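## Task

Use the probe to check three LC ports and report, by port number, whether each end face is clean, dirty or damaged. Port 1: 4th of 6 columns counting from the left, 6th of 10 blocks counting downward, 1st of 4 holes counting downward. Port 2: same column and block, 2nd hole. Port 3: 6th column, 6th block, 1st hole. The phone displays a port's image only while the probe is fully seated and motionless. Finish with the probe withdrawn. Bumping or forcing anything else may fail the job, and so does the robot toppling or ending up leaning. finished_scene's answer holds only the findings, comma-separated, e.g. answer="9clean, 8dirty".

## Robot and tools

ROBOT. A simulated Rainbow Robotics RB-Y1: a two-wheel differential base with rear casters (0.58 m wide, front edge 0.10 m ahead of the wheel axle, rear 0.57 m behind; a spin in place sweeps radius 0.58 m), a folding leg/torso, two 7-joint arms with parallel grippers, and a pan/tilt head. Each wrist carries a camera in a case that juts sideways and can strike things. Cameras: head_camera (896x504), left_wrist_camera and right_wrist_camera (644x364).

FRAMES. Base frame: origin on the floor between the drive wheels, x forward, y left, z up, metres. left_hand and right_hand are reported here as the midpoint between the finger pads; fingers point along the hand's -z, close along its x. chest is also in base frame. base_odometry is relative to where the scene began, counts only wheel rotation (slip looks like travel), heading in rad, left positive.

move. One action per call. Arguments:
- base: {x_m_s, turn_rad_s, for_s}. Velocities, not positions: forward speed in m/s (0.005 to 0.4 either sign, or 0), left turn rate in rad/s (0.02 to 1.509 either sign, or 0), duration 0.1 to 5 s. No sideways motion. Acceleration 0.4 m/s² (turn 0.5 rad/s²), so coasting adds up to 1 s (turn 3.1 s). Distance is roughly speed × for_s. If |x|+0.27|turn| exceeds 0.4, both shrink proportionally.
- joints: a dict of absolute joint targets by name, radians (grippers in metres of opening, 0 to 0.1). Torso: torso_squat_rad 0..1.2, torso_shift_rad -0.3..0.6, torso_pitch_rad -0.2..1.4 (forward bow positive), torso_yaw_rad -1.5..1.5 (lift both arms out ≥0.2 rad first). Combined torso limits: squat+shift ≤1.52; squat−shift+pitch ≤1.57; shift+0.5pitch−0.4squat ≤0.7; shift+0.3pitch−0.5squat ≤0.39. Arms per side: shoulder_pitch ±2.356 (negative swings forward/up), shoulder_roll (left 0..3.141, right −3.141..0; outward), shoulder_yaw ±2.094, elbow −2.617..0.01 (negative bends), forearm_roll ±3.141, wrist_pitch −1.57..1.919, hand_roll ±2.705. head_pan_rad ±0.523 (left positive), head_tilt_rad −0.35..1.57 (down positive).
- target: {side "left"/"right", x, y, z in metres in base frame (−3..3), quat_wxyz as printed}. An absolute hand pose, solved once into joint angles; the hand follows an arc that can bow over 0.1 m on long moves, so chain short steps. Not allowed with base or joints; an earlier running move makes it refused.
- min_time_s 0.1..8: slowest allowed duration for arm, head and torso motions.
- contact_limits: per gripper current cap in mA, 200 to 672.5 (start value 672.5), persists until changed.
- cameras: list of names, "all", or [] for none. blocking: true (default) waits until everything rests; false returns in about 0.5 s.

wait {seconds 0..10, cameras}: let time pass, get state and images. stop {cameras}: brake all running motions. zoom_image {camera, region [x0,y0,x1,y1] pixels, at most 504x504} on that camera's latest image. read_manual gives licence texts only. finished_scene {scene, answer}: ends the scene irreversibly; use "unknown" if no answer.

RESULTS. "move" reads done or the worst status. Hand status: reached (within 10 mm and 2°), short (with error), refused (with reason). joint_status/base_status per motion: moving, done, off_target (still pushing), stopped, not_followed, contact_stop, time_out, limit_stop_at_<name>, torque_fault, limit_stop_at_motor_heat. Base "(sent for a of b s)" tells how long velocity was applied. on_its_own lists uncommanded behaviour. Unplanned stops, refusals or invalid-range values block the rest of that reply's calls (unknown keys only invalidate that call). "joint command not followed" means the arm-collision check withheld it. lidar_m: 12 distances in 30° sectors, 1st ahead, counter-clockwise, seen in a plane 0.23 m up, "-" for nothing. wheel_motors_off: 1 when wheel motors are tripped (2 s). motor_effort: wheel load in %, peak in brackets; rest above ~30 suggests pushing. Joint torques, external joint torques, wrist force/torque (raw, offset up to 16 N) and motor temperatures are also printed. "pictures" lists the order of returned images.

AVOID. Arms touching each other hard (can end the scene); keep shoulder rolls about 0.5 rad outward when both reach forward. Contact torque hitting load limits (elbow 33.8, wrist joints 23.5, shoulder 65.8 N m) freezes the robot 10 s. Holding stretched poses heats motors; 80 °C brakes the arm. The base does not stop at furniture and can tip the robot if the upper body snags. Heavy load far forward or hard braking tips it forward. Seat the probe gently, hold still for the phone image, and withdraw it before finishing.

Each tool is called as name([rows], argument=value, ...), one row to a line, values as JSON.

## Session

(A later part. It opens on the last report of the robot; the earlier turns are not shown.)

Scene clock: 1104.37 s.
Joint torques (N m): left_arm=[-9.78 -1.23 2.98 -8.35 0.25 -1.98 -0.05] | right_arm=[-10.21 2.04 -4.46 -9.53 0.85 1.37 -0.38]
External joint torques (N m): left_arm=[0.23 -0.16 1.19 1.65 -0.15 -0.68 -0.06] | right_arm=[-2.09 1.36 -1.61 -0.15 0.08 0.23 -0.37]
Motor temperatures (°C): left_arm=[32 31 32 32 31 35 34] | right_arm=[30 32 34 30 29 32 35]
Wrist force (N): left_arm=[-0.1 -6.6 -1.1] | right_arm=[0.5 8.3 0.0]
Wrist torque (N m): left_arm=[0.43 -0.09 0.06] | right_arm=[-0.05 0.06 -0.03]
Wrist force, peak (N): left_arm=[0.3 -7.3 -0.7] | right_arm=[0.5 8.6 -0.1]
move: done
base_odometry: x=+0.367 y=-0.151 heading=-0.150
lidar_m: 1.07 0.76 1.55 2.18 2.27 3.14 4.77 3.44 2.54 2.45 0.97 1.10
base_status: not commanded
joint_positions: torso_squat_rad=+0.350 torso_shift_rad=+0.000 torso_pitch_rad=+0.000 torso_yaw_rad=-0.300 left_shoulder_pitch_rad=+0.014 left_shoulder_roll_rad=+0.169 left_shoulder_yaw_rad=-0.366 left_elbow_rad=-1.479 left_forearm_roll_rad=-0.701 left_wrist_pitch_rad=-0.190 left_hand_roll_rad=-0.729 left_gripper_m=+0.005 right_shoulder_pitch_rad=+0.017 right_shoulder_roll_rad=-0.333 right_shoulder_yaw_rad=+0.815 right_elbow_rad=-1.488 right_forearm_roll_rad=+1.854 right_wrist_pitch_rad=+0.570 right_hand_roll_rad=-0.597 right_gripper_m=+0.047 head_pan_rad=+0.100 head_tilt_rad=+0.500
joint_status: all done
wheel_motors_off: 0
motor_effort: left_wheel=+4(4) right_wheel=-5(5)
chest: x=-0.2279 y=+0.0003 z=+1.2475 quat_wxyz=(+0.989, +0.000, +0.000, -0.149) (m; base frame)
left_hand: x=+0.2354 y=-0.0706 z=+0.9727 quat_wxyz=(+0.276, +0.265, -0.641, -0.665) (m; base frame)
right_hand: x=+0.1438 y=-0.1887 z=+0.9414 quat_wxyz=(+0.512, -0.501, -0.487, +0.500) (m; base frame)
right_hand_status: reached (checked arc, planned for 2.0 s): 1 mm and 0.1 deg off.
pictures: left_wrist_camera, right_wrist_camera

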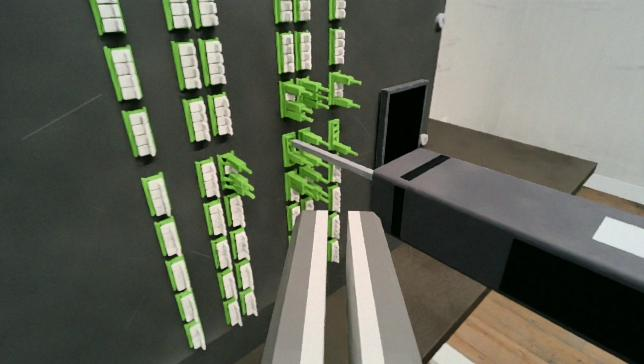

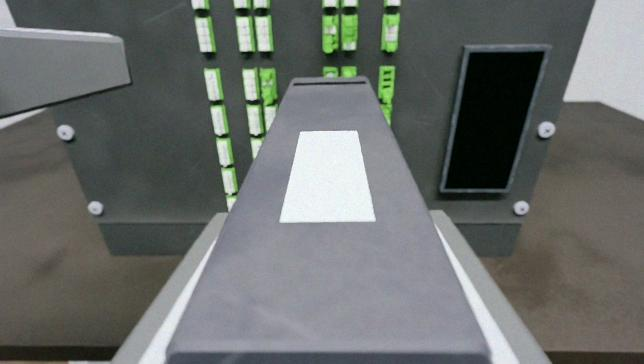

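zoom_image(camera="right_wrist_camera", region=[320, 62, 342, 80])

zoom_image(camera="left_wrist_camera", region=[282, 132, 300, 150])

Scaled by 22.909 from the camera's 644x364 image, which has a finer 1265x715 frame.

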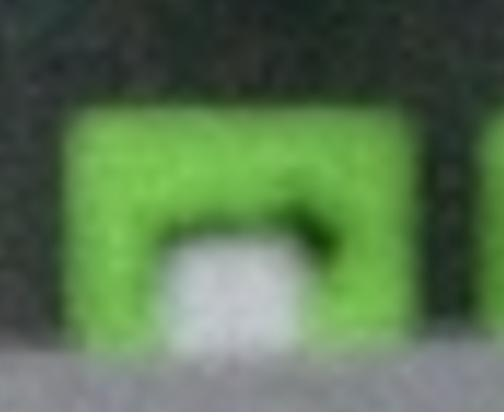

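Scaled by 28.000 from the camera's 644x364 image, which has a finer 1265x715 frame.

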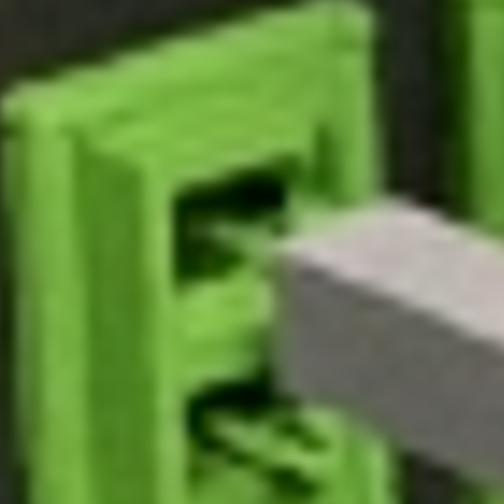

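move(target={"side": "right", "x": 0.1474, "y": -0.1885, "z": 0.94165, "quat_wxyz": [0.512, -0.501, -0.487, 0.5]}, min_time_s=1.5, cameras=["left_wrist_camera", "right_wrist_camera"])

zoom_image(camera="left_wrist_camera", region=[282, 132, 300, 150])

zoom_image(camera="right_wrist_camera", region=[320, 62, 342, 80])

Scene clock: 1167.77 s.
Joint torques (N m): left_arm=[-8.78 -0.92 2.9 -8.64 -0.11 -2.06 -0.06] | right_arm=[-15.21 3.54 -5.74 -9.26 0.4 0.56 -0.32]
External joint torques (N m): left_arm=[1.23 0.16 1.11 1.36 -0.51 -0.76 -0.07] | right_arm=[-6.91 2.79 -2.87 0.11 -0.37 -0.58 -0.31]
Motor temperatures (°C): left_arm=[32 31 32 32 31 35 34] | right_arm=[30 32 34 30 29 32 35]
Wrist force (N): left_arm=[0.2 -6.5 -0.6] | right_arm=[0.1 6.3 16.2]
Wrist torque (N m): left_arm=[0.45 -0.07 0.06] | right_arm=[-0.57 0.14 -0.04]
Wrist force, peak (N): left_arm=[0.5 -7.4 -1.0] | right_arm=[0.0 6.4 16.8]
move: done
base_odometry: x=+0.367 y=-0.151 heading=-0.150
lidar_m: 1.06 0.76 1.55 2.18 2.28 3.14 4.76 3.45 2.54 2.46 0.97 1.10
base_status: not commanded
joint_positions: torso_squat_rad=+0.350 torso_shift_rad=+0.000 torso_pitch_rad=+0.000 torso_yaw_rad=-0.300 left_shoulder_pitch_rad=+0.014 left_shoulder_roll_rad=+0.169 left_shoulder_yaw_rad=-0.366 left_elbow_rad=-1.479 left_forearm_roll_rad=-0.701 left_wrist_pitch_rad=-0.190 left_hand_roll_rad=-0.729 left_gripper_m=+0.005 right_shoulder_pitch_rad=+0.008 right_shoulder_roll_rad=-0.327 right_shoulder_yaw_rad=+0.814 right_elbow_rad=-1.478 right_forearm_roll_rad=+1.852 right_wrist_pitch_rad=+0.569 right_hand_roll_rad=-0.598 right_gripper_m=+0.047 head_pan_rad=+0.100 head_tilt_rad=+0.500
joint_status: all done
wheel_motors_off: 0
motor_effort: left_wheel=+4(4) right_wheel=-4(5)
chest: x=-0.2281 y=+0.0003 z=+1.2475 quat_wxyz=(+0.989, +0.000, +0.000, -0.149) (m; base frame)
left_hand: x=+0.2353 y=-0.0706 z=+0.9728 quat_wxyz=(+0.275, +0.265, -0.641, -0.665) (m; base frame)
right_hand: x=+0.1465 y=-0.1886 z=+0.9409 quat_wxyz=(+0.512, -0.501, -0.486, +0.500) (m; base frame)
right_hand_status: reached (checked arc, planned for 1.5 s): 1 mm and 0.1 deg off.
pictures: left_wrist_camera, right_wrist_camera

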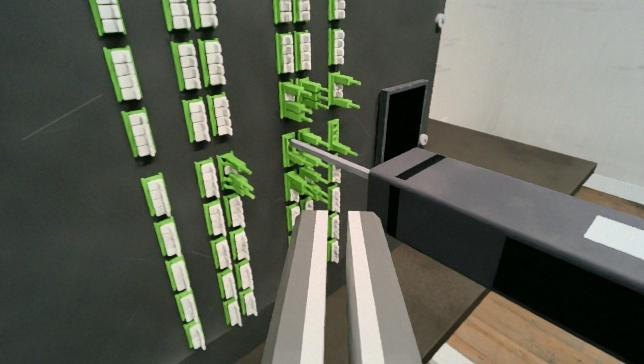

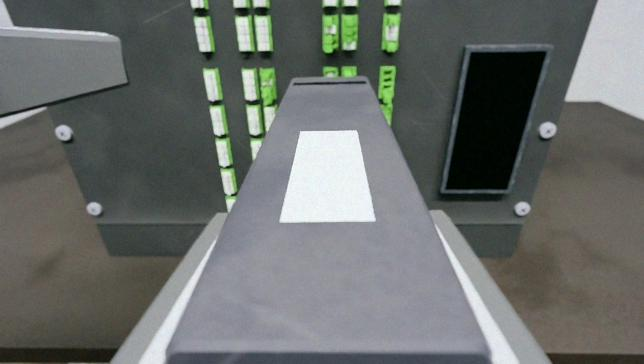

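Scaled by 28.000 from the camera's 644x364 image, which has a finer 1265x715 frame.

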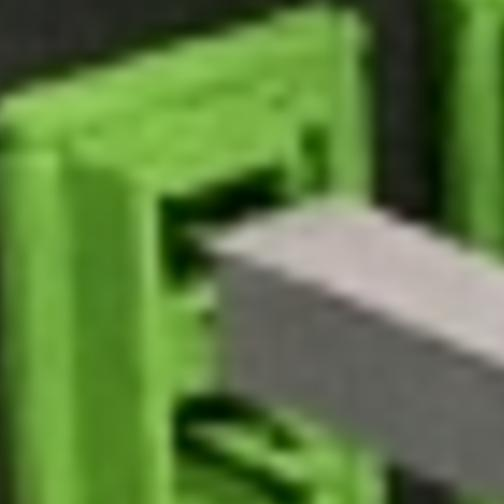

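Scaled by 22.909 from the camera's 644x364 image, which has a finer 1265x715 frame.

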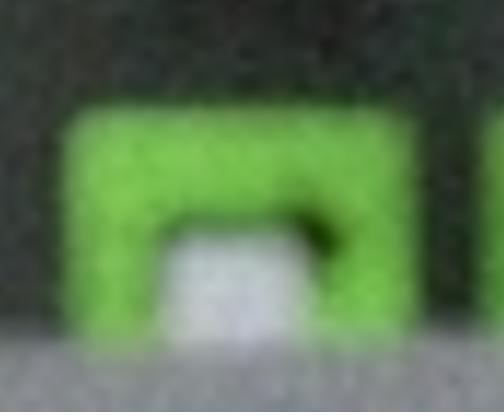

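move(target={"side": "right", "x": 0.1450, "y": -0.1883, "z": 0.9419, "quat_wxyz": [0.512, -0.501, -0.487, 0.5]}, min_time_s=1.5, cameras=["left_wrist_camera", "right_wrist_camera"])

zoom_image(camera="left_wrist_camera", region=[282, 132, 300, 150])

zoom_image(camera="right_wrist_camera", region=[320, 62, 342, 80])

Scene clock: 1195.83 s.
Joint torques (N m): left_arm=[-9.49 -1.17 2.88 -8.42 0.24 -2.09 0.12] | right_arm=[-8.25 -0.91 -2.06 -10.47 1.04 1.88 0.39]
External joint torques (N m): left_arm=[0.52 -0.1 1.09 1.58 -0.16 -0.79 0.11] | right_arm=[-0.05 -1.65 0.79 -1.08 0.27 0.74 0.39]
Motor temperatures (°C): left_arm=[32 31 32 32 31 35 34] | right_arm=[31 32 34 30 29 32 35]
Wrist force (N): left_arm=[-0.1 -6.3 -1.0] | right_arm=[0.4 8.5 0.0]
Wrist torque (N m): left_arm=[0.43 -0.12 0.07] | right_arm=[-0.07 0.04 -0.04]
Wrist force, peak (N): left_arm=[0.2 -7.3 -1.1] | right_arm=[0.1 6.4 16.7]
move: done
base_odometry: x=+0.367 y=-0.151 heading=-0.150
lidar_m: 1.06 0.77 1.55 2.17 2.27 3.13 4.76 3.45 2.54 2.46 0.98 1.10
base_status: not commanded
joint_positions: torso_squat_rad=+0.350 torso_shift_rad=+0.000 torso_pitch_rad=+0.000 torso_yaw_rad=-0.300 left_shoulder_pitch_rad=+0.014 left_shoulder_roll_rad=+0.169 left_shoulder_yaw_rad=-0.366 left_elbow_rad=-1.479 left_forearm_roll_rad=-0.701 left_wrist_pitch_rad=-0.190 left_hand_roll_rad=-0.729 left_gripper_m=+0.005 right_shoulder_pitch_rad=+0.013 right_shoulder_roll_rad=-0.329 right_shoulder_yaw_rad=+0.814 right_elbow_rad=-1.485 right_forearm_roll_rad=+1.853 right_wrist_pitch_rad=+0.569 right_hand_roll_rad=-0.596 right_gripper_m=+0.047 head_pan_rad=+0.100 head_tilt_rad=+0.500
joint_status: all done
wheel_motors_off: 0
motor_effort: left_wheel=+3(5) right_wheel=-3(4)
chest: x=-0.2281 y=+0.0003 z=+1.2475 quat_wxyz=(+0.989, +0.000, +0.000, -0.149) (m; base frame)
left_hand: x=+0.2353 y=-0.0706 z=+0.9728 quat_wxyz=(+0.275, +0.265, -0.641, -0.665) (m; base frame)
right_hand: x=+0.1451 y=-0.1883 z=+0.9418 quat_wxyz=(+0.512, -0.501, -0.487, +0.500) (m; base frame)
right_hand_status: reached (checked arc, planned for 1.5 s): 0 mm and 0.0 deg off.
pictures: left_wrist_camera, right_wrist_camera

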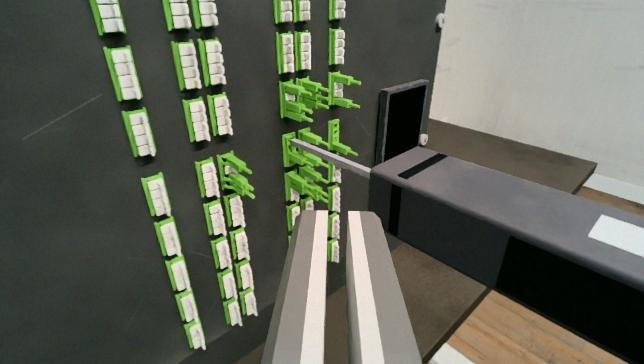

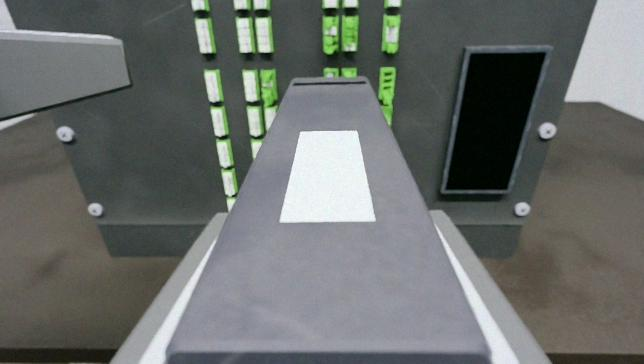

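Scaled by 28.000 from the camera's 644x364 image, which has a finer 1265x715 frame.

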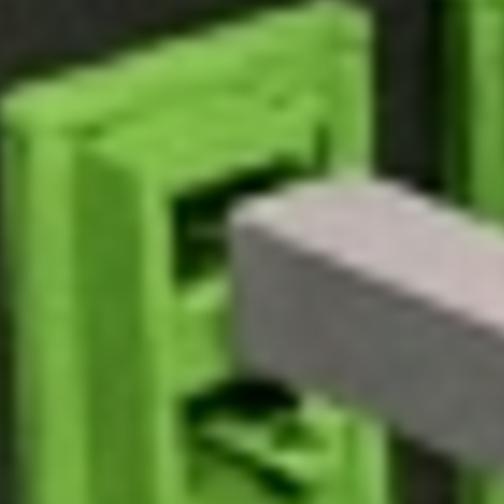

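Scaled by 22.909 from the camera's 644x364 image, which has a finer 1265x715 frame.

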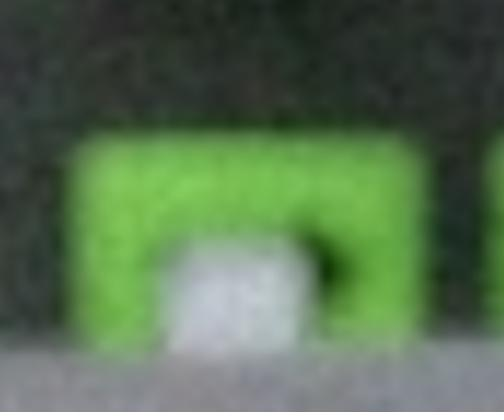

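zoom_image(camera="right_wrist_camera", region=[316, 10, 364, 58])

zoom_image(camera="right_wrist_camera", region=[372, 58, 408, 118])

Scaled by 10.500 from the camera's 644x364 image, which has a finer 1265x715 frame.

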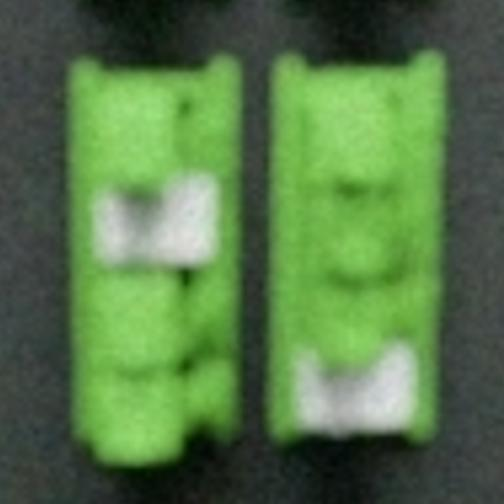

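Scaled by 8.400 from the camera's 644x364 image, which has a finer 1265x715 frame.

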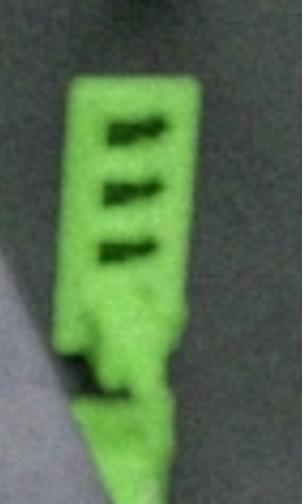

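move(target={"side": "right", "x": 0.1450, "y": -0.1875, "z": 0.9416, "quat_wxyz": [0.512, -0.501, -0.487, 0.5]}, min_time_s=1.5, cameras=["left_wrist_camera", "right_wrist_camera"])

zoom_image(camera="left_wrist_camera", region=[282, 132, 300, 150])

zoom_image(camera="right_wrist_camera", region=[320, 62, 342, 80])

zoom_image(camera="left_wrist_camera", region=[280, 130, 400, 190])

Scene clock: 1322.73 s.
Joint torques (N m): left_arm=[-8.8 -0.45 2.99 -8.37 0.13 -2 -0.14] | right_arm=[-8.92 -0.33 -2.84 -9.55 0.77 1.39 -0.09]
External joint torques (N m): left_arm=[1.21 0.62 1.2 1.63 -0.27 -0.71 -0.15] | right_arm=[-0.71 -1.07 0.01 -0.17 0 0.25 -0.09]
Motor temperatures (°C): left_arm=[32 31 32 32 31 35 34] | right_arm=[30 32 34 30 29 32 35]
Wrist force (N): left_arm=[0.3 -6.5 -1.2] | right_arm=[0.5 8.5 -0.1]
Wrist torque (N m): left_arm=[0.44 -0.06 0.09] | right_arm=[-0.07 0.06 -0.03]
Wrist force, peak (N): left_arm=[0.3 -7.2 -1.1] | right_arm=[0.4 8.6 -0.2]
move: done
base_odometry: x=+0.367 y=-0.151 heading=-0.150
lidar_m: 1.06 0.76 1.55 2.17 2.26 3.14 4.76 3.44 2.54 2.45 0.97 1.10
base_status: not commanded
joint_positions: torso_squat_rad=+0.350 torso_shift_rad=+0.000 torso_pitch_rad=+0.000 torso_yaw_rad=-0.300 left_shoulder_pitch_rad=+0.014 left_shoulder_roll_rad=+0.169 left_shoulder_yaw_rad=-0.366 left_elbow_rad=-1.479 left_forearm_roll_rad=-0.701 left_wrist_pitch_rad=-0.190 left_hand_roll_rad=-0.729 left_gripper_m=+0.005 right_shoulder_pitch_rad=+0.013 right_shoulder_roll_rad=-0.329 right_shoulder_yaw_rad=+0.814 right_elbow_rad=-1.485 right_forearm_roll_rad=+1.853 right_wrist_pitch_rad=+0.569 right_hand_roll_rad=-0.596 right_gripper_m=+0.047 head_pan_rad=+0.100 head_tilt_rad=+0.500
joint_status: all done
wheel_motors_off: 0
motor_effort: left_wheel=+4(5) right_wheel=-4(4)
chest: x=-0.2281 y=+0.0003 z=+1.2475 quat_wxyz=(+0.989, +0.000, +0.000, -0.149) (m; base frame)
left_hand: x=+0.2353 y=-0.0706 z=+0.9728 quat_wxyz=(+0.275, +0.265, -0.641, -0.665) (m; base frame)
right_hand: x=+0.1451 y=-0.1883 z=+0.9418 quat_wxyz=(+0.512, -0.501, -0.487, +0.500) (m; base frame)
right_hand_status: reached (checked arc, planned for 1.5 s): 1 mm and 0.0 deg off.
pictures: left_wrist_camera, right_wrist_camera

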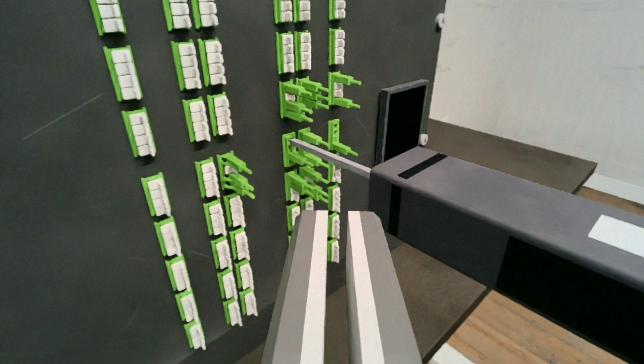

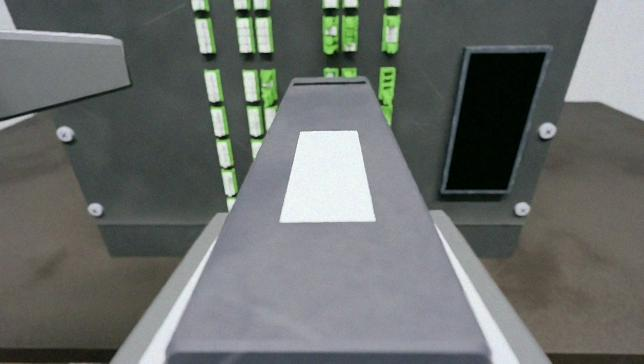

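Scaled by 28.000 from the camera's 644x364 image, which has a finer 1265x715 frame.

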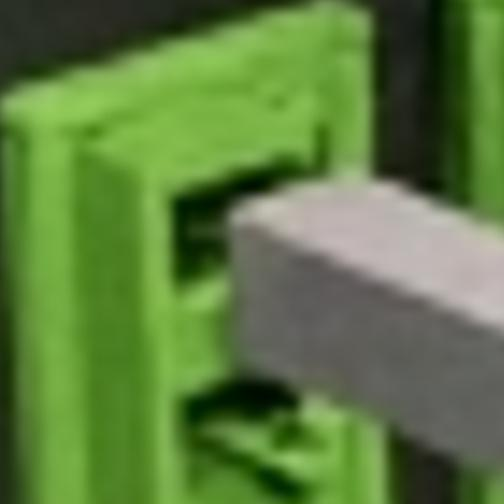

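Scaled by 22.909 from the camera's 644x364 image, which has a finer 1265x715 frame.

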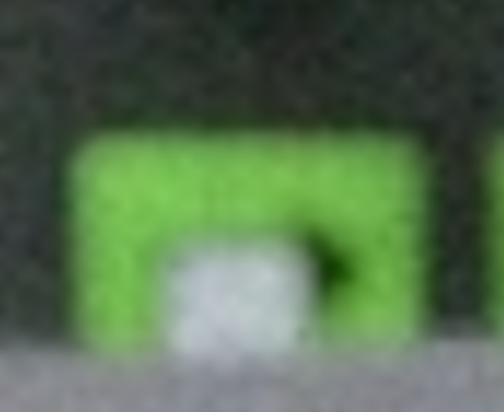

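Scaled by 4.200 from the camera's 644x364 image, which has a finer 1265x715 frame.

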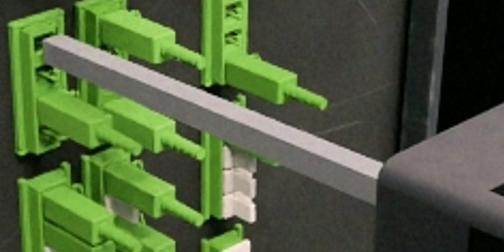

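move(target={"side": "right", "x": 0.1442, "y": -0.187, "z": 0.9415, "quat_wxyz": [0.512, -0.501, -0.487, 0.5]}, min_time_s=1.5, cameras=["left_wrist_camera", "right_wrist_camera"])

zoom_image(camera="left_wrist_camera", region=[282, 132, 300, 150])

zoom_image(camera="right_wrist_camera", region=[320, 62, 342, 80])

Scene clock: 1334.33 s.
Joint torques (N m): left_arm=[-9.53 -1.02 2.93 -8.18 0.17 -2.23 0] | right_arm=[-8.55 2.05 -1.78 -10.37 1.13 1.82 0.27]
External joint torques (N m): left_arm=[0.48 0.05 1.14 1.82 -0.23 -0.93 -0.01] | right_arm=[-0.4 1.27 1.04 -0.99 0.36 0.69 0.27]
Motor temperatures (°C): left_arm=[32 31 32 32 31 35 34] | right_arm=[30 32 34 30 29 32 35]
Wrist force (N): left_arm=[-0.3 -6.9 -1.1] | right_arm=[0.3 8.2 -0.3]
Wrist torque (N m): left_arm=[0.47 -0.11 0.06] | right_arm=[-0.04 0.04 -0.03]
Wrist force, peak (N): left_arm=[0.1 -7.3 -1.2] | right_arm=[0.6 8.7 0.0]
move: done
base_odometry: x=+0.367 y=-0.151 heading=-0.150
lidar_m: 1.07 0.76 1.55 2.18 2.28 3.14 4.76 3.45 2.55 2.45 0.98 1.10
base_status: not commanded
joint_positions: torso_squat_rad=+0.350 torso_shift_rad=+0.000 torso_pitch_rad=+0.000 torso_yaw_rad=-0.300 left_shoulder_pitch_rad=+0.014 left_shoulder_roll_rad=+0.169 left_shoulder_yaw_rad=-0.366 left_elbow_rad=-1.479 left_forearm_roll_rad=-0.701 left_wrist_pitch_rad=-0.190 left_hand_roll_rad=-0.729 left_gripper_m=+0.005 right_shoulder_pitch_rad=+0.015 right_shoulder_roll_rad=-0.328 right_shoulder_yaw_rad=+0.816 right_elbow_rad=-1.485 right_forearm_roll_rad=+1.855 right_wrist_pitch_rad=+0.572 right_hand_roll_rad=-0.595 right_gripper_m=+0.047 head_pan_rad=+0.100 head_tilt_rad=+0.500
joint_status: all done
wheel_motors_off: 0
motor_effort: left_wheel=+4(5) right_wheel=-3(4)
chest: x=-0.2281 y=+0.0003 z=+1.2475 quat_wxyz=(+0.989, +0.000, +0.000, -0.149) (m; base frame)
left_hand: x=+0.2353 y=-0.0706 z=+0.9728 quat_wxyz=(+0.275, +0.265, -0.641, -0.665) (m; base frame)
right_hand: x=+0.1442 y=-0.1873 z=+0.9413 quat_wxyz=(+0.512, -0.501, -0.487, +0.500) (m; base frame)
right_hand_status: reached (checked arc, planned for 1.5 s): 0 mm and 0.0 deg off.
pictures: left_wrist_camera, right_wrist_camera

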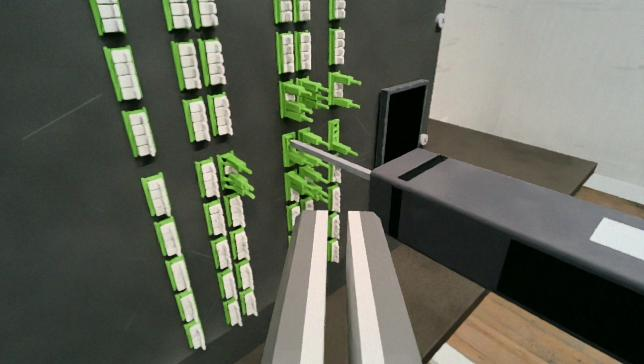

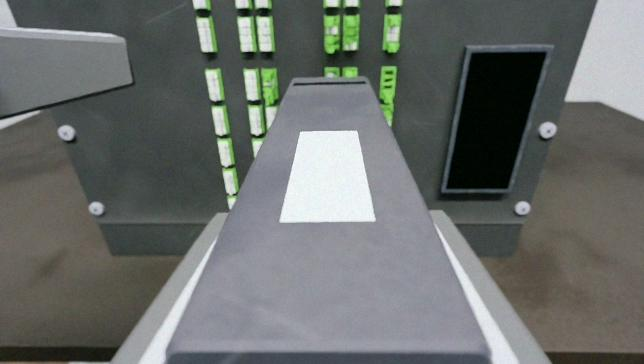

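Scaled by 28.000 from the camera's 644x364 image, which has a finer 1265x715 frame.

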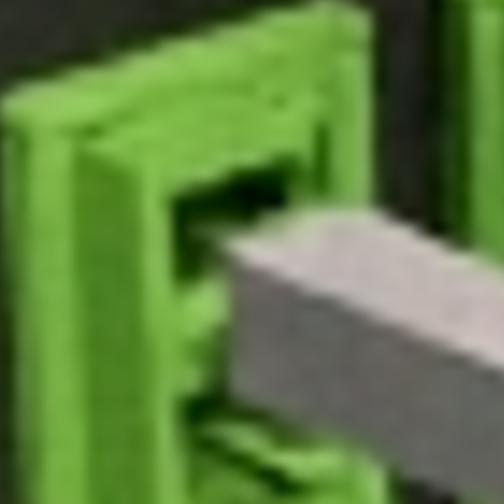

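Scaled by 22.909 from the camera's 644x364 image, which has a finer 1265x715 frame.

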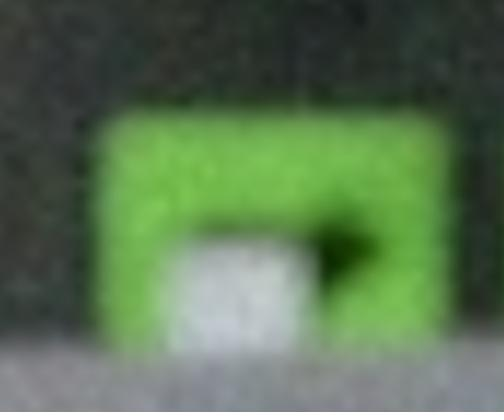

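move(target={"side": "right", "x": 0.1442, "y": -0.1882, "z": 0.9418, "quat_wxyz": [0.512, -0.501, -0.487, 0.5]}, min_time_s=1.5, cameras=["left_wrist_camera", "right_wrist_camera"])

zoom_image(camera="left_wrist_camera", region=[282, 132, 300, 150])

zoom_image(camera="right_wrist_camera", region=[320, 62, 342, 80])

Scene clock: 1374.07 s.
Joint torques (N m): left_arm=[-9.18 -0.99 2.79 -8.35 0.24 -2.08 -0.18] | right_arm=[-8.58 -1.68 -4.08 -10.59 0.83 1.44 -0.5]
External joint torques (N m): left_arm=[0.83 0.09 1 1.66 -0.16 -0.78 -0.19] | right_arm=[-0.42 -2.41 -1.24 -1.2 0.06 0.3 -0.5]
Motor temperatures (°C): left_arm=[32 31 32 32 31 35 34] | right_arm=[30 32 34 30 29 32 35]
Wrist force (N): left_arm=[0.2 -6.5 -0.6] | right_arm=[0.4 8.2 -0.2]
Wrist torque (N m): left_arm=[0.48 -0.05 0.06] | right_arm=[-0.06 0.06 -0.04]
Wrist force, peak (N): left_arm=[0.2 -7.5 -1.5] | right_arm=[0.4 8.7 0.0]
move: done
base_odometry: x=+0.367 y=-0.151 heading=-0.150
lidar_m: 1.06 0.77 1.55 2.18 2.27 3.13 4.77 3.45 2.53 2.46 0.97 1.10
base_status: not commanded
joint_positions: torso_squat_rad=+0.350 torso_shift_rad=+0.000 torso_pitch_rad=+0.000 torso_yaw_rad=-0.300 left_shoulder_pitch_rad=+0.014 left_shoulder_roll_rad=+0.169 left_shoulder_yaw_rad=-0.366 left_elbow_rad=-1.479 left_forearm_roll_rad=-0.701 left_wrist_pitch_rad=-0.190 left_hand_roll_rad=-0.729 left_gripper_m=+0.005 right_shoulder_pitch_rad=+0.015 right_shoulder_roll_rad=-0.330 right_shoulder_yaw_rad=+0.815 right_elbow_rad=-1.487 right_forearm_roll_rad=+1.854 right_wrist_pitch_rad=+0.571 right_hand_roll_rad=-0.596 right_gripper_m=+0.047 head_pan_rad=+0.100 head_tilt_rad=+0.500
joint_status: all done
wheel_motors_off: 0
motor_effort: left_wheel=+5(5) right_wheel=-3(4)
chest: x=-0.2281 y=+0.0003 z=+1.2475 quat_wxyz=(+0.989, +0.000, +0.000, -0.149) (m; base frame)
left_hand: x=+0.2353 y=-0.0706 z=+0.9728 quat_wxyz=(+0.275, +0.265, -0.641, -0.665) (m; base frame)
right_hand: x=+0.1442 y=-0.1879 z=+0.9417 quat_wxyz=(+0.512, -0.501, -0.487, +0.500) (m; base frame)
right_hand_status: reached (checked arc, planned for 1.5 s): 0 mm and 0.0 deg off.
pictures: left_wrist_camera, right_wrist_camera

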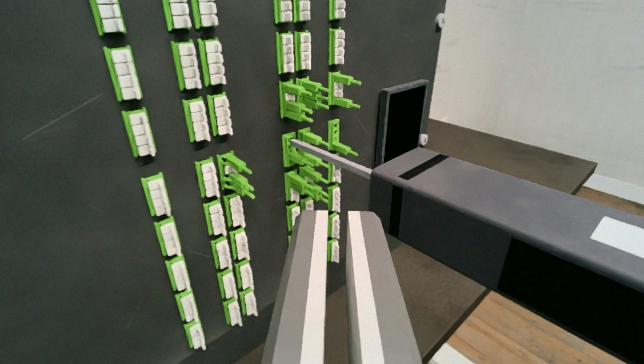

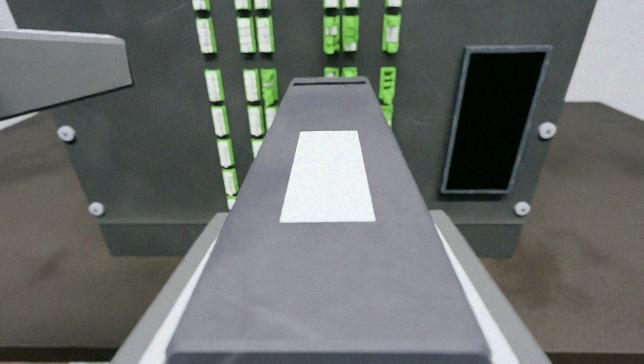

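Scaled by 28.000 from the camera's 644x364 image, which has a finer 1265x715 frame.

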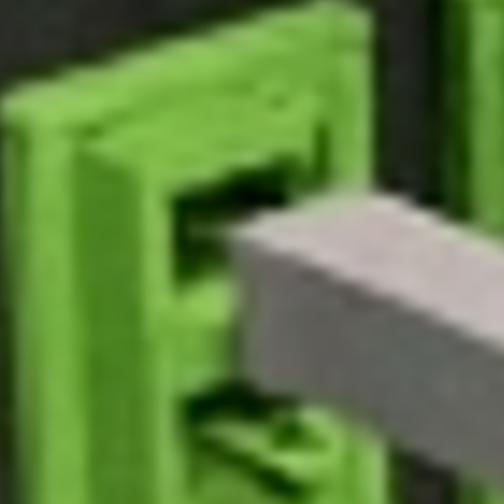

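Scaled by 22.909 from the camera's 644x364 image, which has a finer 1265x715 frame.

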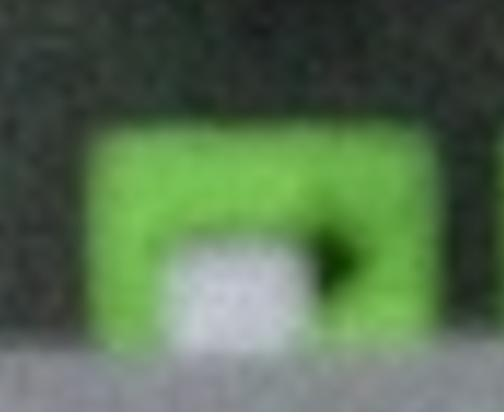

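move(target={"side": "right", "x": 0.1468, "y": -0.1882, "z": 0.9417, "quat_wxyz": [0.512, -0.501, -0.487, 0.5]}, min_time_s=1.5, cameras=["left_wrist_camera", "right_wrist_camera"])

zoom_image(camera="left_wrist_camera", region=[282, 132, 300, 150])

zoom_image(camera="right_wrist_camera", region=[320, 62, 342, 80])

Scene clock: 1386.03 s.
Joint torques (N m): left_arm=[-9.68 -0.56 2.77 -8.22 0.11 -2.35 0.08] | right_arm=[-12.83 3.14 -5.01 -9.38 0.6 1.05 -0.28]
External joint torques (N m): left_arm=[0.33 0.51 0.98 1.79 -0.29 -1.06 0.06] | right_arm=[-4.55 2.38 -2.15 -0.01 -0.17 -0.09 -0.28]
Motor temperatures (°C): left_arm=[32 31 32 32 31 35 34] | right_arm=[30 32 34 30 29 32 35]
Wrist force (N): left_arm=[0.0 -6.6 -0.9] | right_arm=[0.4 6.9 9.6]
Wrist torque (N m): left_arm=[0.47 -0.10 0.06] | right_arm=[-0.38 0.15 -0.01]
Wrist force, peak (N): left_arm=[0.3 -7.2 -1.2] | right_arm=[0.2 7.0 9.8]
move: done
base_odometry: x=+0.367 y=-0.151 heading=-0.150
lidar_m: 1.06 0.76 1.55 2.18 2.27 3.13 4.76 3.45 2.55 2.46 0.97 1.11
base_status: not commanded
joint_positions: torso_squat_rad=+0.350 torso_shift_rad=+0.000 torso_pitch_rad=+0.000 torso_yaw_rad=-0.300 left_shoulder_pitch_rad=+0.014 left_shoulder_roll_rad=+0.169 left_shoulder_yaw_rad=-0.366 left_elbow_rad=-1.479 left_forearm_roll_rad=-0.701 left_wrist_pitch_rad=-0.190 left_hand_roll_rad=-0.729 left_gripper_m=+0.005 right_shoulder_pitch_rad=+0.009 right_shoulder_roll_rad=-0.327 right_shoulder_yaw_rad=+0.814 right_elbow_rad=-1.479 right_forearm_roll_rad=+1.852 right_wrist_pitch_rad=+0.569 right_hand_roll_rad=-0.597 right_gripper_m=+0.047 head_pan_rad=+0.100 head_tilt_rad=+0.500
joint_status: all done
wheel_motors_off: 0
motor_effort: left_wheel=+4(5) right_wheel=-3(4)
chest: x=-0.2281 y=+0.0003 z=+1.2475 quat_wxyz=(+0.989, +0.000, +0.000, -0.149) (m; base frame)
left_hand: x=+0.2353 y=-0.0706 z=+0.9728 quat_wxyz=(+0.275, +0.265, -0.641, -0.665) (m; base frame)
right_hand: x=+0.1463 y=-0.1883 z=+0.9411 quat_wxyz=(+0.512, -0.501, -0.486, +0.500) (m; base frame)
right_hand_status: reached (checked arc, planned for 1.5 s): 1 mm and 0.1 deg off.
pictures: left_wrist_camera, right_wrist_camera

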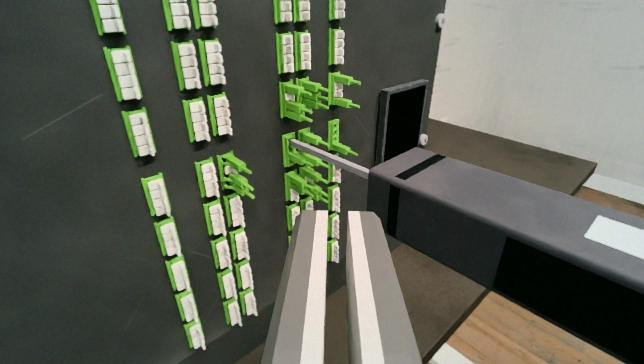

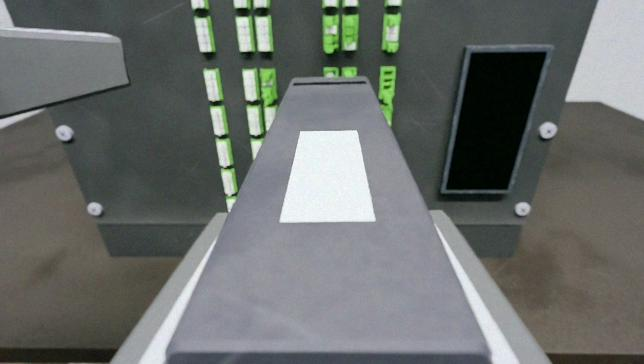

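Scaled by 28.000 from the camera's 644x364 image, which has a finer 1265x715 frame.

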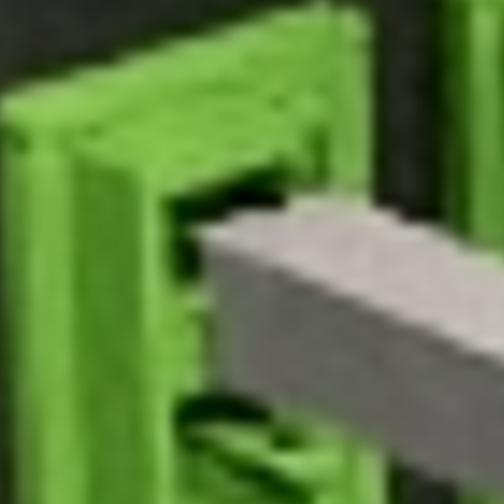

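Scaled by 22.909 from the camera's 644x364 image, which has a finer 1265x715 frame.

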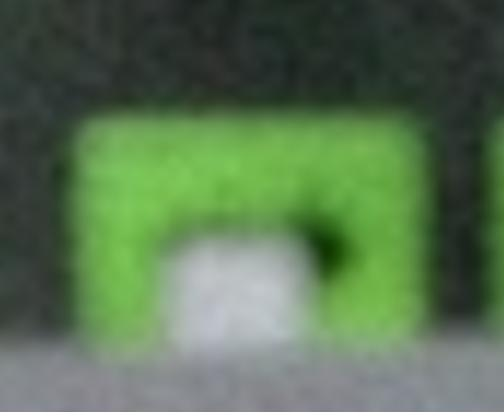

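move(target={"side": "right", "x": 0.085, "y": -0.187, "z": 0.943, "quat_wxyz": [0.512, -0.501, -0.487, 0.5]}, min_time_s=2, cameras=[])

move(target={"side": "right", "x": 0.08, "y": -0.316, "z": 0.943, "quat_wxyz": [0.3101, -0.3042, -0.6289, 0.645]}, min_time_s=3, cameras=["left_wrist_camera", "head_camera"])

Scene clock: 1420.10 s.
Joint torques (N m): left_arm=[-9.1 -0.45 3.02 -8.46 -0.09 -1.95 -0.06] | right_arm=[-5.54 -2.26 -1.47 -10.29 1.36 1.89 -0.29]
External joint torques (N m): left_arm=[0.91 0.63 1.22 1.54 -0.49 -0.65 -0.08] | right_arm=[-0.65 -1.88 0.81 -0.93 0.5 0.74 -0.29]
Motor temperatures (°C): left_arm=[32 31 32 32 31 35 34] | right_arm=[30 32 34 30 29 32 35]
Wrist force (N): left_arm=[0.1 -6.4 -1.1] | right_arm=[0.2 8.5 0.1]
Wrist torque (N m): left_arm=[0.42 -0.08 0.07] | right_arm=[-0.10 0.03 -0.02]
Wrist force, peak (N): left_arm=[0.2 -7.3 -1.1] | right_arm=[0.3 7.2 9.8]
move: done
base_odometry: x=+0.367 y=-0.151 heading=-0.150
lidar_m: 1.06 0.76 1.55 2.17 2.26 3.13 4.76 3.45 2.54 2.45 0.97 1.10
base_status: not commanded
joint_positions: torso_squat_rad=+0.350 torso_shift_rad=+0.000 torso_pitch_rad=+0.000 torso_yaw_rad=-0.300 left_shoulder_pitch_rad=+0.014 left_shoulder_roll_rad=+0.169 left_shoulder_yaw_rad=-0.366 left_elbow_rad=-1.479 left_forearm_roll_rad=-0.701 left_wrist_pitch_rad=-0.190 left_hand_roll_rad=-0.729 left_gripper_m=+0.005 right_shoulder_pitch_rad=+0.169 right_shoulder_roll_rad=-0.426 right_shoulder_yaw_rad=+0.866 right_elbow_rad=-1.642 right_forearm_roll_rad=+1.906 right_wrist_pitch_rad=+0.630 right_hand_roll_rad=-0.598 right_gripper_m=+0.047 head_pan_rad=+0.100 head_tilt_rad=+0.500
joint_status: all done
wheel_motors_off: 0
motor_effort: left_wheel=+4(5) right_wheel=-3(4)
chest: x=-0.2280 y=+0.0003 z=+1.2475 quat_wxyz=(+0.989, +0.000, +0.000, -0.149) (m; base frame)
left_hand: x=+0.2354 y=-0.0706 z=+0.9728 quat_wxyz=(+0.276, +0.265, -0.641, -0.665) (m; base frame)
right_hand: x=+0.0855 y=-0.1868 z=+0.9428 quat_wxyz=(+0.512, -0.501, -0.487, +0.500) (m; base frame)
right_hand_status: reached (checked arc, planned for 2.0 s): 1 mm and 0.0 deg off.
pictures: none
No camera images: "cameras" was empty.

Scene clock: 1423.43 s.
Joint torques (N m): left_arm=[-9.47 -0.15 3.18 -8.44 -0.03 -1.95 0.16] | right_arm=[-15 -14.05 -5.02 -1.76 -0.77 2.84 -0.23]
External joint torques (N m): left_arm=[0.54 0.92 1.39 1.56 -0.43 -0.65 0.14] | right_arm=[-2.06 -1.29 1.31 -0.35 0 0.98 -0.22]
Motor temperatures (°C): left_arm=[32 31 32 32 31 35 34] | right_arm=[30 32 34 30 29 32 35]
Wrist force (N): left_arm=[0.0 -6.8 -0.8] | right_arm=[-0.1 8.2 -0.6]
Wrist torque (N m): left_arm=[0.46 -0.09 0.06] | right_arm=[-0.08 0.03 0.01]
Wrist force, peak (N): left_arm=[0.3 -7.2 -0.8] | right_arm=[-0.2 8.8 0.1]
move: done
base_odometry: x=+0.367 y=-0.151 heading=-0.150
lidar_m: 1.06 0.76 1.55 2.18 2.27 3.13 4.77 3.44 2.55 2.46 0.97 1.10
base_status: not commanded
joint_positions: torso_squat_rad=+0.350 torso_shift_rad=+0.000 torso_pitch_rad=+0.000 torso_yaw_rad=-0.300 left_shoulder_pitch_rad=+0.014 left_shoulder_roll_rad=+0.169 left_shoulder_yaw_rad=-0.366 left_elbow_rad=-1.479 left_forearm_roll_rad=-0.701 left_wrist_pitch_rad=-0.190 left_hand_roll_rad=-0.729 left_gripper_m=+0.005 right_shoulder_pitch_rad=-0.462 right_shoulder_roll_rad=-0.934 right_shoulder_yaw_rad=+1.387 right_elbow_rad=-1.058 right_forearm_roll_rad=+2.558 right_wrist_pitch_rad=+1.081 right_hand_roll_rad=-1.970 right_gripper_m=+0.047 head_pan_rad=+0.100 head_tilt_rad=+0.500
joint_status: all done
wheel_motors_off: 0
motor_effort: left_wheel=+4(5) right_wheel=-4(4)
chest: x=-0.2280 y=+0.0003 z=+1.2475 quat_wxyz=(+0.989, +0.000, +0.000, -0.149) (m; base frame)
left_hand: x=+0.2354 y=-0.0706 z=+0.9727 quat_wxyz=(+0.276, +0.265, -0.641, -0.665) (m; base frame)
right_hand: x=+0.0794 y=-0.3155 z=+0.9431 quat_wxyz=(+0.312, -0.304, -0.626, +0.647) (m; base frame)
right_hand_status: reached (checked arc, planned for 3.0 s): 1 mm and 0.5 deg off.
pictures: head_camera, left_wrist_camera

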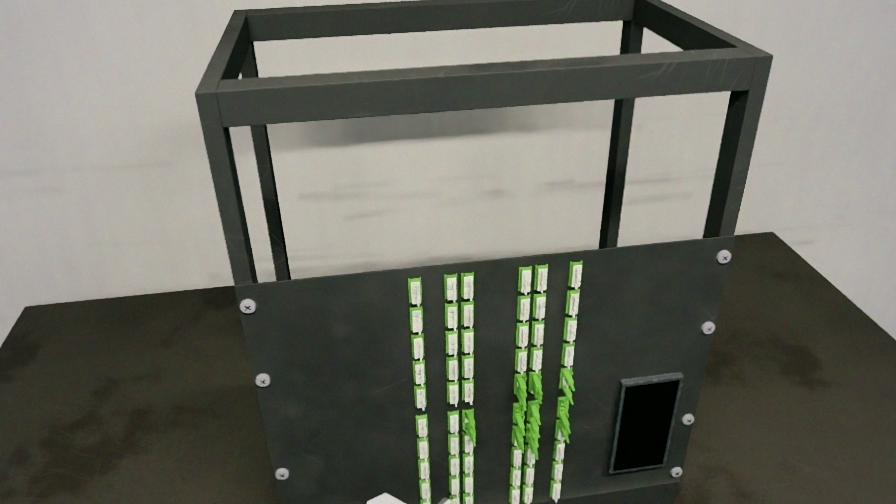

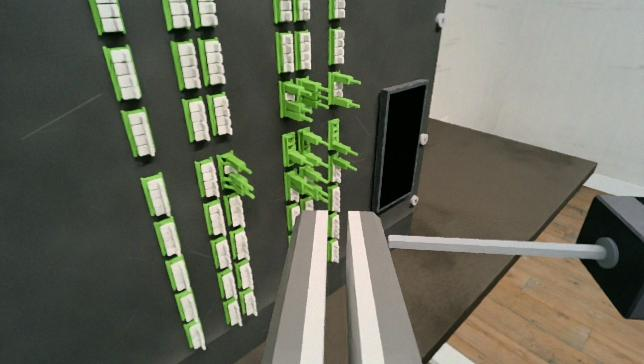

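zoom_image(camera="left_wrist_camera", region=[375, 220, 435, 265])

zoom_image(camera="left_wrist_camera", region=[560, 200, 640, 290])

Scaled by 8.400 from the camera's 644x364 image, which has a finer 1265x715 frame.

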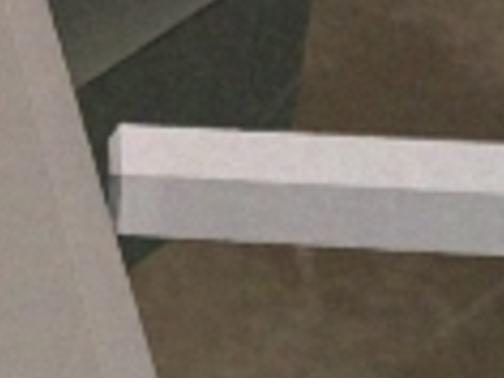

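Scaled by 5.600 from the camera's 644x364 image, which has a finer 1265x715 frame.

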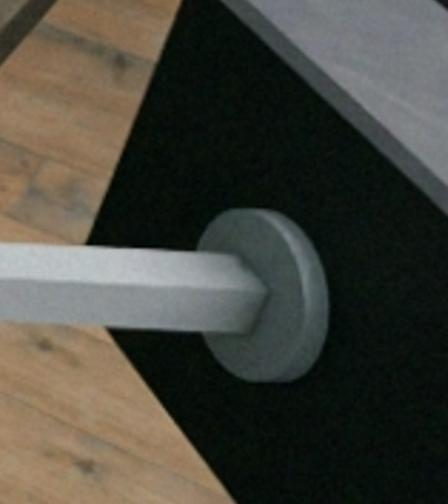

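move(target={"side": "right", "x": 0.075, "y": -0.325, "z": 0.963, "quat_wxyz": [0.3101, -0.3042, -0.6289, 0.645]}, min_time_s=1.5, cameras=["left_wrist_camera"])

zoom_image(camera="left_wrist_camera", region=[385, 180, 445, 225])

Scene clock: 1438.93 s.
Joint torques (N m): left_arm=[-9.15 -0.65 2.85 -8.54 0.29 -2.08 -0.08] | right_arm=[-15.1 -15.27 -8.08 -2.52 -1.33 2.22 -0.21]
External joint torques (N m): left_arm=[0.86 0.42 1.06 1.46 -0.11 -0.78 -0.09] | right_arm=[-2.35 -1.79 -1.37 -1.08 -0.54 0.36 -0.2]
Motor temperatures (°C): left_arm=[32 31 32 32 31 35 34] | right_arm=[30 32 34 30 29 32 35]
Wrist force (N): left_arm=[-0.4 -6.5 -0.9] | right_arm=[0.1 8.4 -0.3]
Wrist torque (N m): left_arm=[0.43 -0.14 0.10] | right_arm=[-0.11 0.04 -0.01]
Wrist force, peak (N): left_arm=[0.3 -7.4 -0.9] | right_arm=[0.1 8.7 -0.1]
move: done
base_odometry: x=+0.367 y=-0.151 heading=-0.150
lidar_m: 1.06 0.76 1.54 2.18 2.26 3.14 4.76 3.45 2.54 2.46 0.97 1.10
base_status: not commanded
joint_positions: torso_squat_rad=+0.350 torso_shift_rad=+0.000 torso_pitch_rad=+0.000 torso_yaw_rad=-0.300 left_shoulder_pitch_rad=+0.014 left_shoulder_roll_rad=+0.169 left_shoulder_yaw_rad=-0.366 left_elbow_rad=-1.479 left_forearm_roll_rad=-0.701 left_wrist_pitch_rad=-0.190 left_hand_roll_rad=-0.729 left_gripper_m=+0.005 right_shoulder_pitch_rad=-0.464 right_shoulder_roll_rad=-1.011 right_shoulder_yaw_rad=+1.379 right_elbow_rad=-1.147 right_forearm_roll_rad=+2.552 right_wrist_pitch_rad=+1.070 right_hand_roll_rad=-1.977 right_gripper_m=+0.047 head_pan_rad=+0.100 head_tilt_rad=+0.500
joint_status: all done
wheel_motors_off: 0
motor_effort: left_wheel=+4(5) right_wheel=-3(4)
chest: x=-0.2280 y=+0.0003 z=+1.2475 quat_wxyz=(+0.989, +0.000, +0.000, -0.149) (m; base frame)
left_hand: x=+0.2354 y=-0.0706 z=+0.9727 quat_wxyz=(+0.276, +0.265, -0.641, -0.665) (m; base frame)
right_hand: x=+0.0748 y=-0.3249 z=+0.9626 quat_wxyz=(+0.310, -0.304, -0.629, +0.645) (m; base frame)
right_hand_status: reached (checked arc, planned for 1.5 s): 0 mm and 0.0 deg off.
pictures: left_wrist_camera

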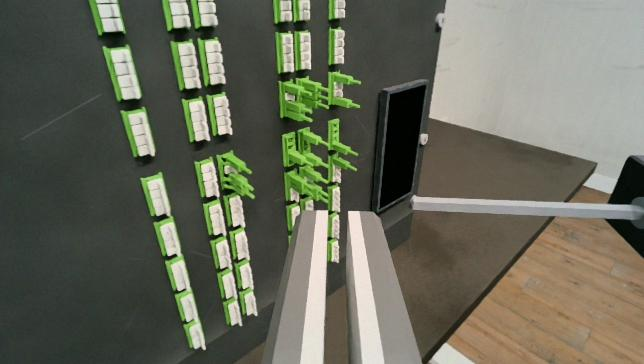

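Scaled by 8.400 from the camera's 644x364 image, which has a finer 1265x715 frame.

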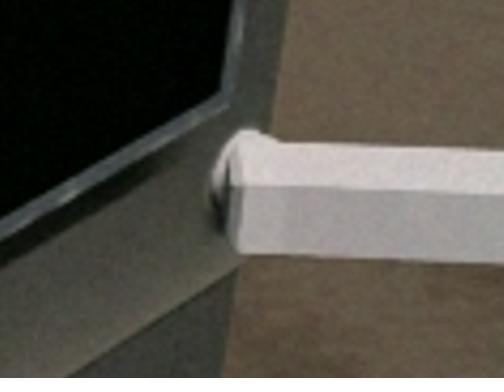

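move(target={"side": "right", "x": 0.0875, "y": -0.33, "z": 0.988, "quat_wxyz": [0.2527, -0.2483, -0.6531, 0.6696]}, min_time_s=2, cameras=["left_wrist_camera"])

zoom_image(camera="left_wrist_camera", region=[390, 110, 450, 170])

Scene clock: 1501.30 s.
Joint torques (N m): left_arm=[-9.46 -0.24 2.61 -8.44 0.17 -2.09 0.08] | right_arm=[-17.35 -12.11 -5.7 0.08 -1.51 2.3 -0.34]
External joint torques (N m): left_arm=[0.55 0.83 0.82 1.56 -0.23 -0.79 0.07] | right_arm=[-2.41 1.68 1.05 0.24 -0.39 0.63 -0.34]
Motor temperatures (°C): left_arm=[32 31 32 32 31 34 34] | right_arm=[31 33 34 29 29 32 35]
Wrist force (N): left_arm=[0.1 -6.6 -0.8] | right_arm=[0.1 8.3 -0.4]
Wrist torque (N m): left_arm=[0.47 -0.09 0.08] | right_arm=[-0.08 0.04 -0.02]
Wrist force, peak (N): left_arm=[0.3 -7.2 -1.0] | right_arm=[0.0 8.7 -0.1]
move: done
base_odometry: x=+0.367 y=-0.151 heading=-0.150
lidar_m: 1.07 0.77 1.55 2.18 2.27 3.15 4.76 3.44 2.54 2.46 0.97 1.10
base_status: not commanded
joint_positions: torso_squat_rad=+0.350 torso_shift_rad=+0.000 torso_pitch_rad=+0.000 torso_yaw_rad=-0.300 left_shoulder_pitch_rad=+0.014 left_shoulder_roll_rad=+0.169 left_shoulder_yaw_rad=-0.366 left_elbow_rad=-1.479 left_forearm_roll_rad=-0.701 left_wrist_pitch_rad=-0.190 left_hand_roll_rad=-0.729 left_gripper_m=+0.005 right_shoulder_pitch_rad=-0.610 right_shoulder_roll_rad=-0.999 right_shoulder_yaw_rad=+1.450 right_elbow_rad=-0.998 right_forearm_roll_rad=+2.683 right_wrist_pitch_rad=+1.215 right_hand_roll_rad=-2.173 right_gripper_m=+0.047 head_pan_rad=+0.100 head_tilt_rad=+0.500
joint_status: all done
wheel_motors_off: 0
motor_effort: left_wheel=+3(5) right_wheel=-4(4)
chest: x=-0.2280 y=+0.0003 z=+1.2475 quat_wxyz=(+0.989, +0.000, +0.000, -0.149) (m; base frame)
left_hand: x=+0.2354 y=-0.0706 z=+0.9727 quat_wxyz=(+0.276, +0.265, -0.641, -0.665) (m; base frame)
right_hand: x=+0.0869 y=-0.3299 z=+0.9880 quat_wxyz=(+0.255, -0.249, -0.650, +0.671) (m; base frame)
right_hand_status: reached (checked arc, planned for 2.0 s): 1 mm and 0.5 deg off.
pictures: left_wrist_camera

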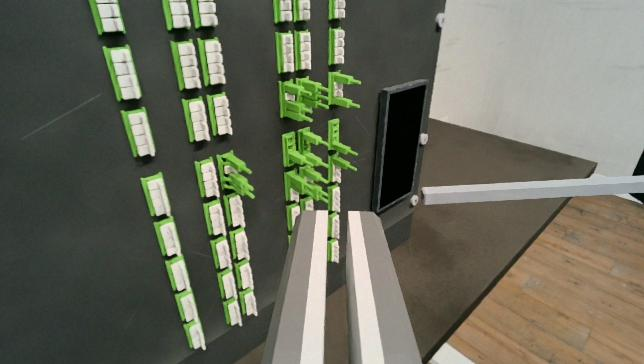

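Scaled by 8.400 from the camera's 644x364 image, which has a finer 1265x715 frame.

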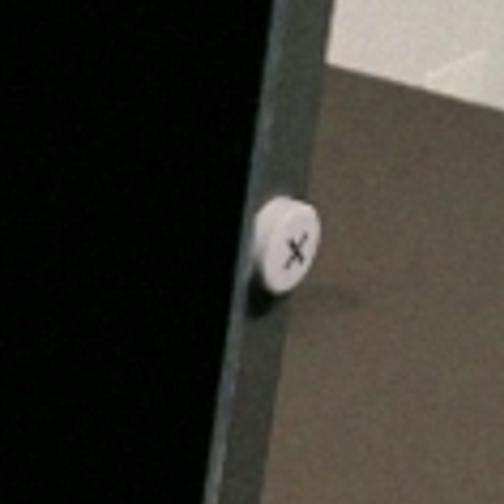

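zoom_image(camera="left_wrist_camera", region=[405, 175, 445, 215])

Scaled by 12.600 from the camera's 644x364 image, which has a finer 1265x715 frame.

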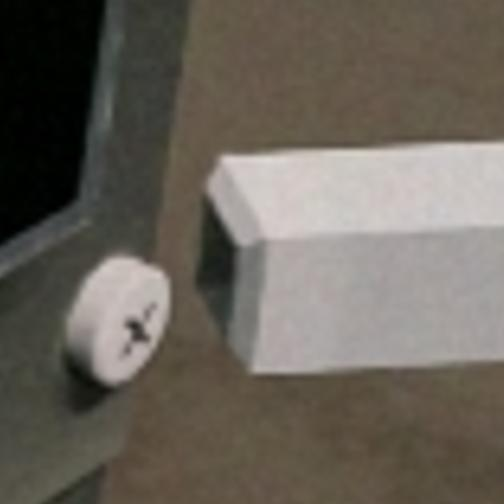

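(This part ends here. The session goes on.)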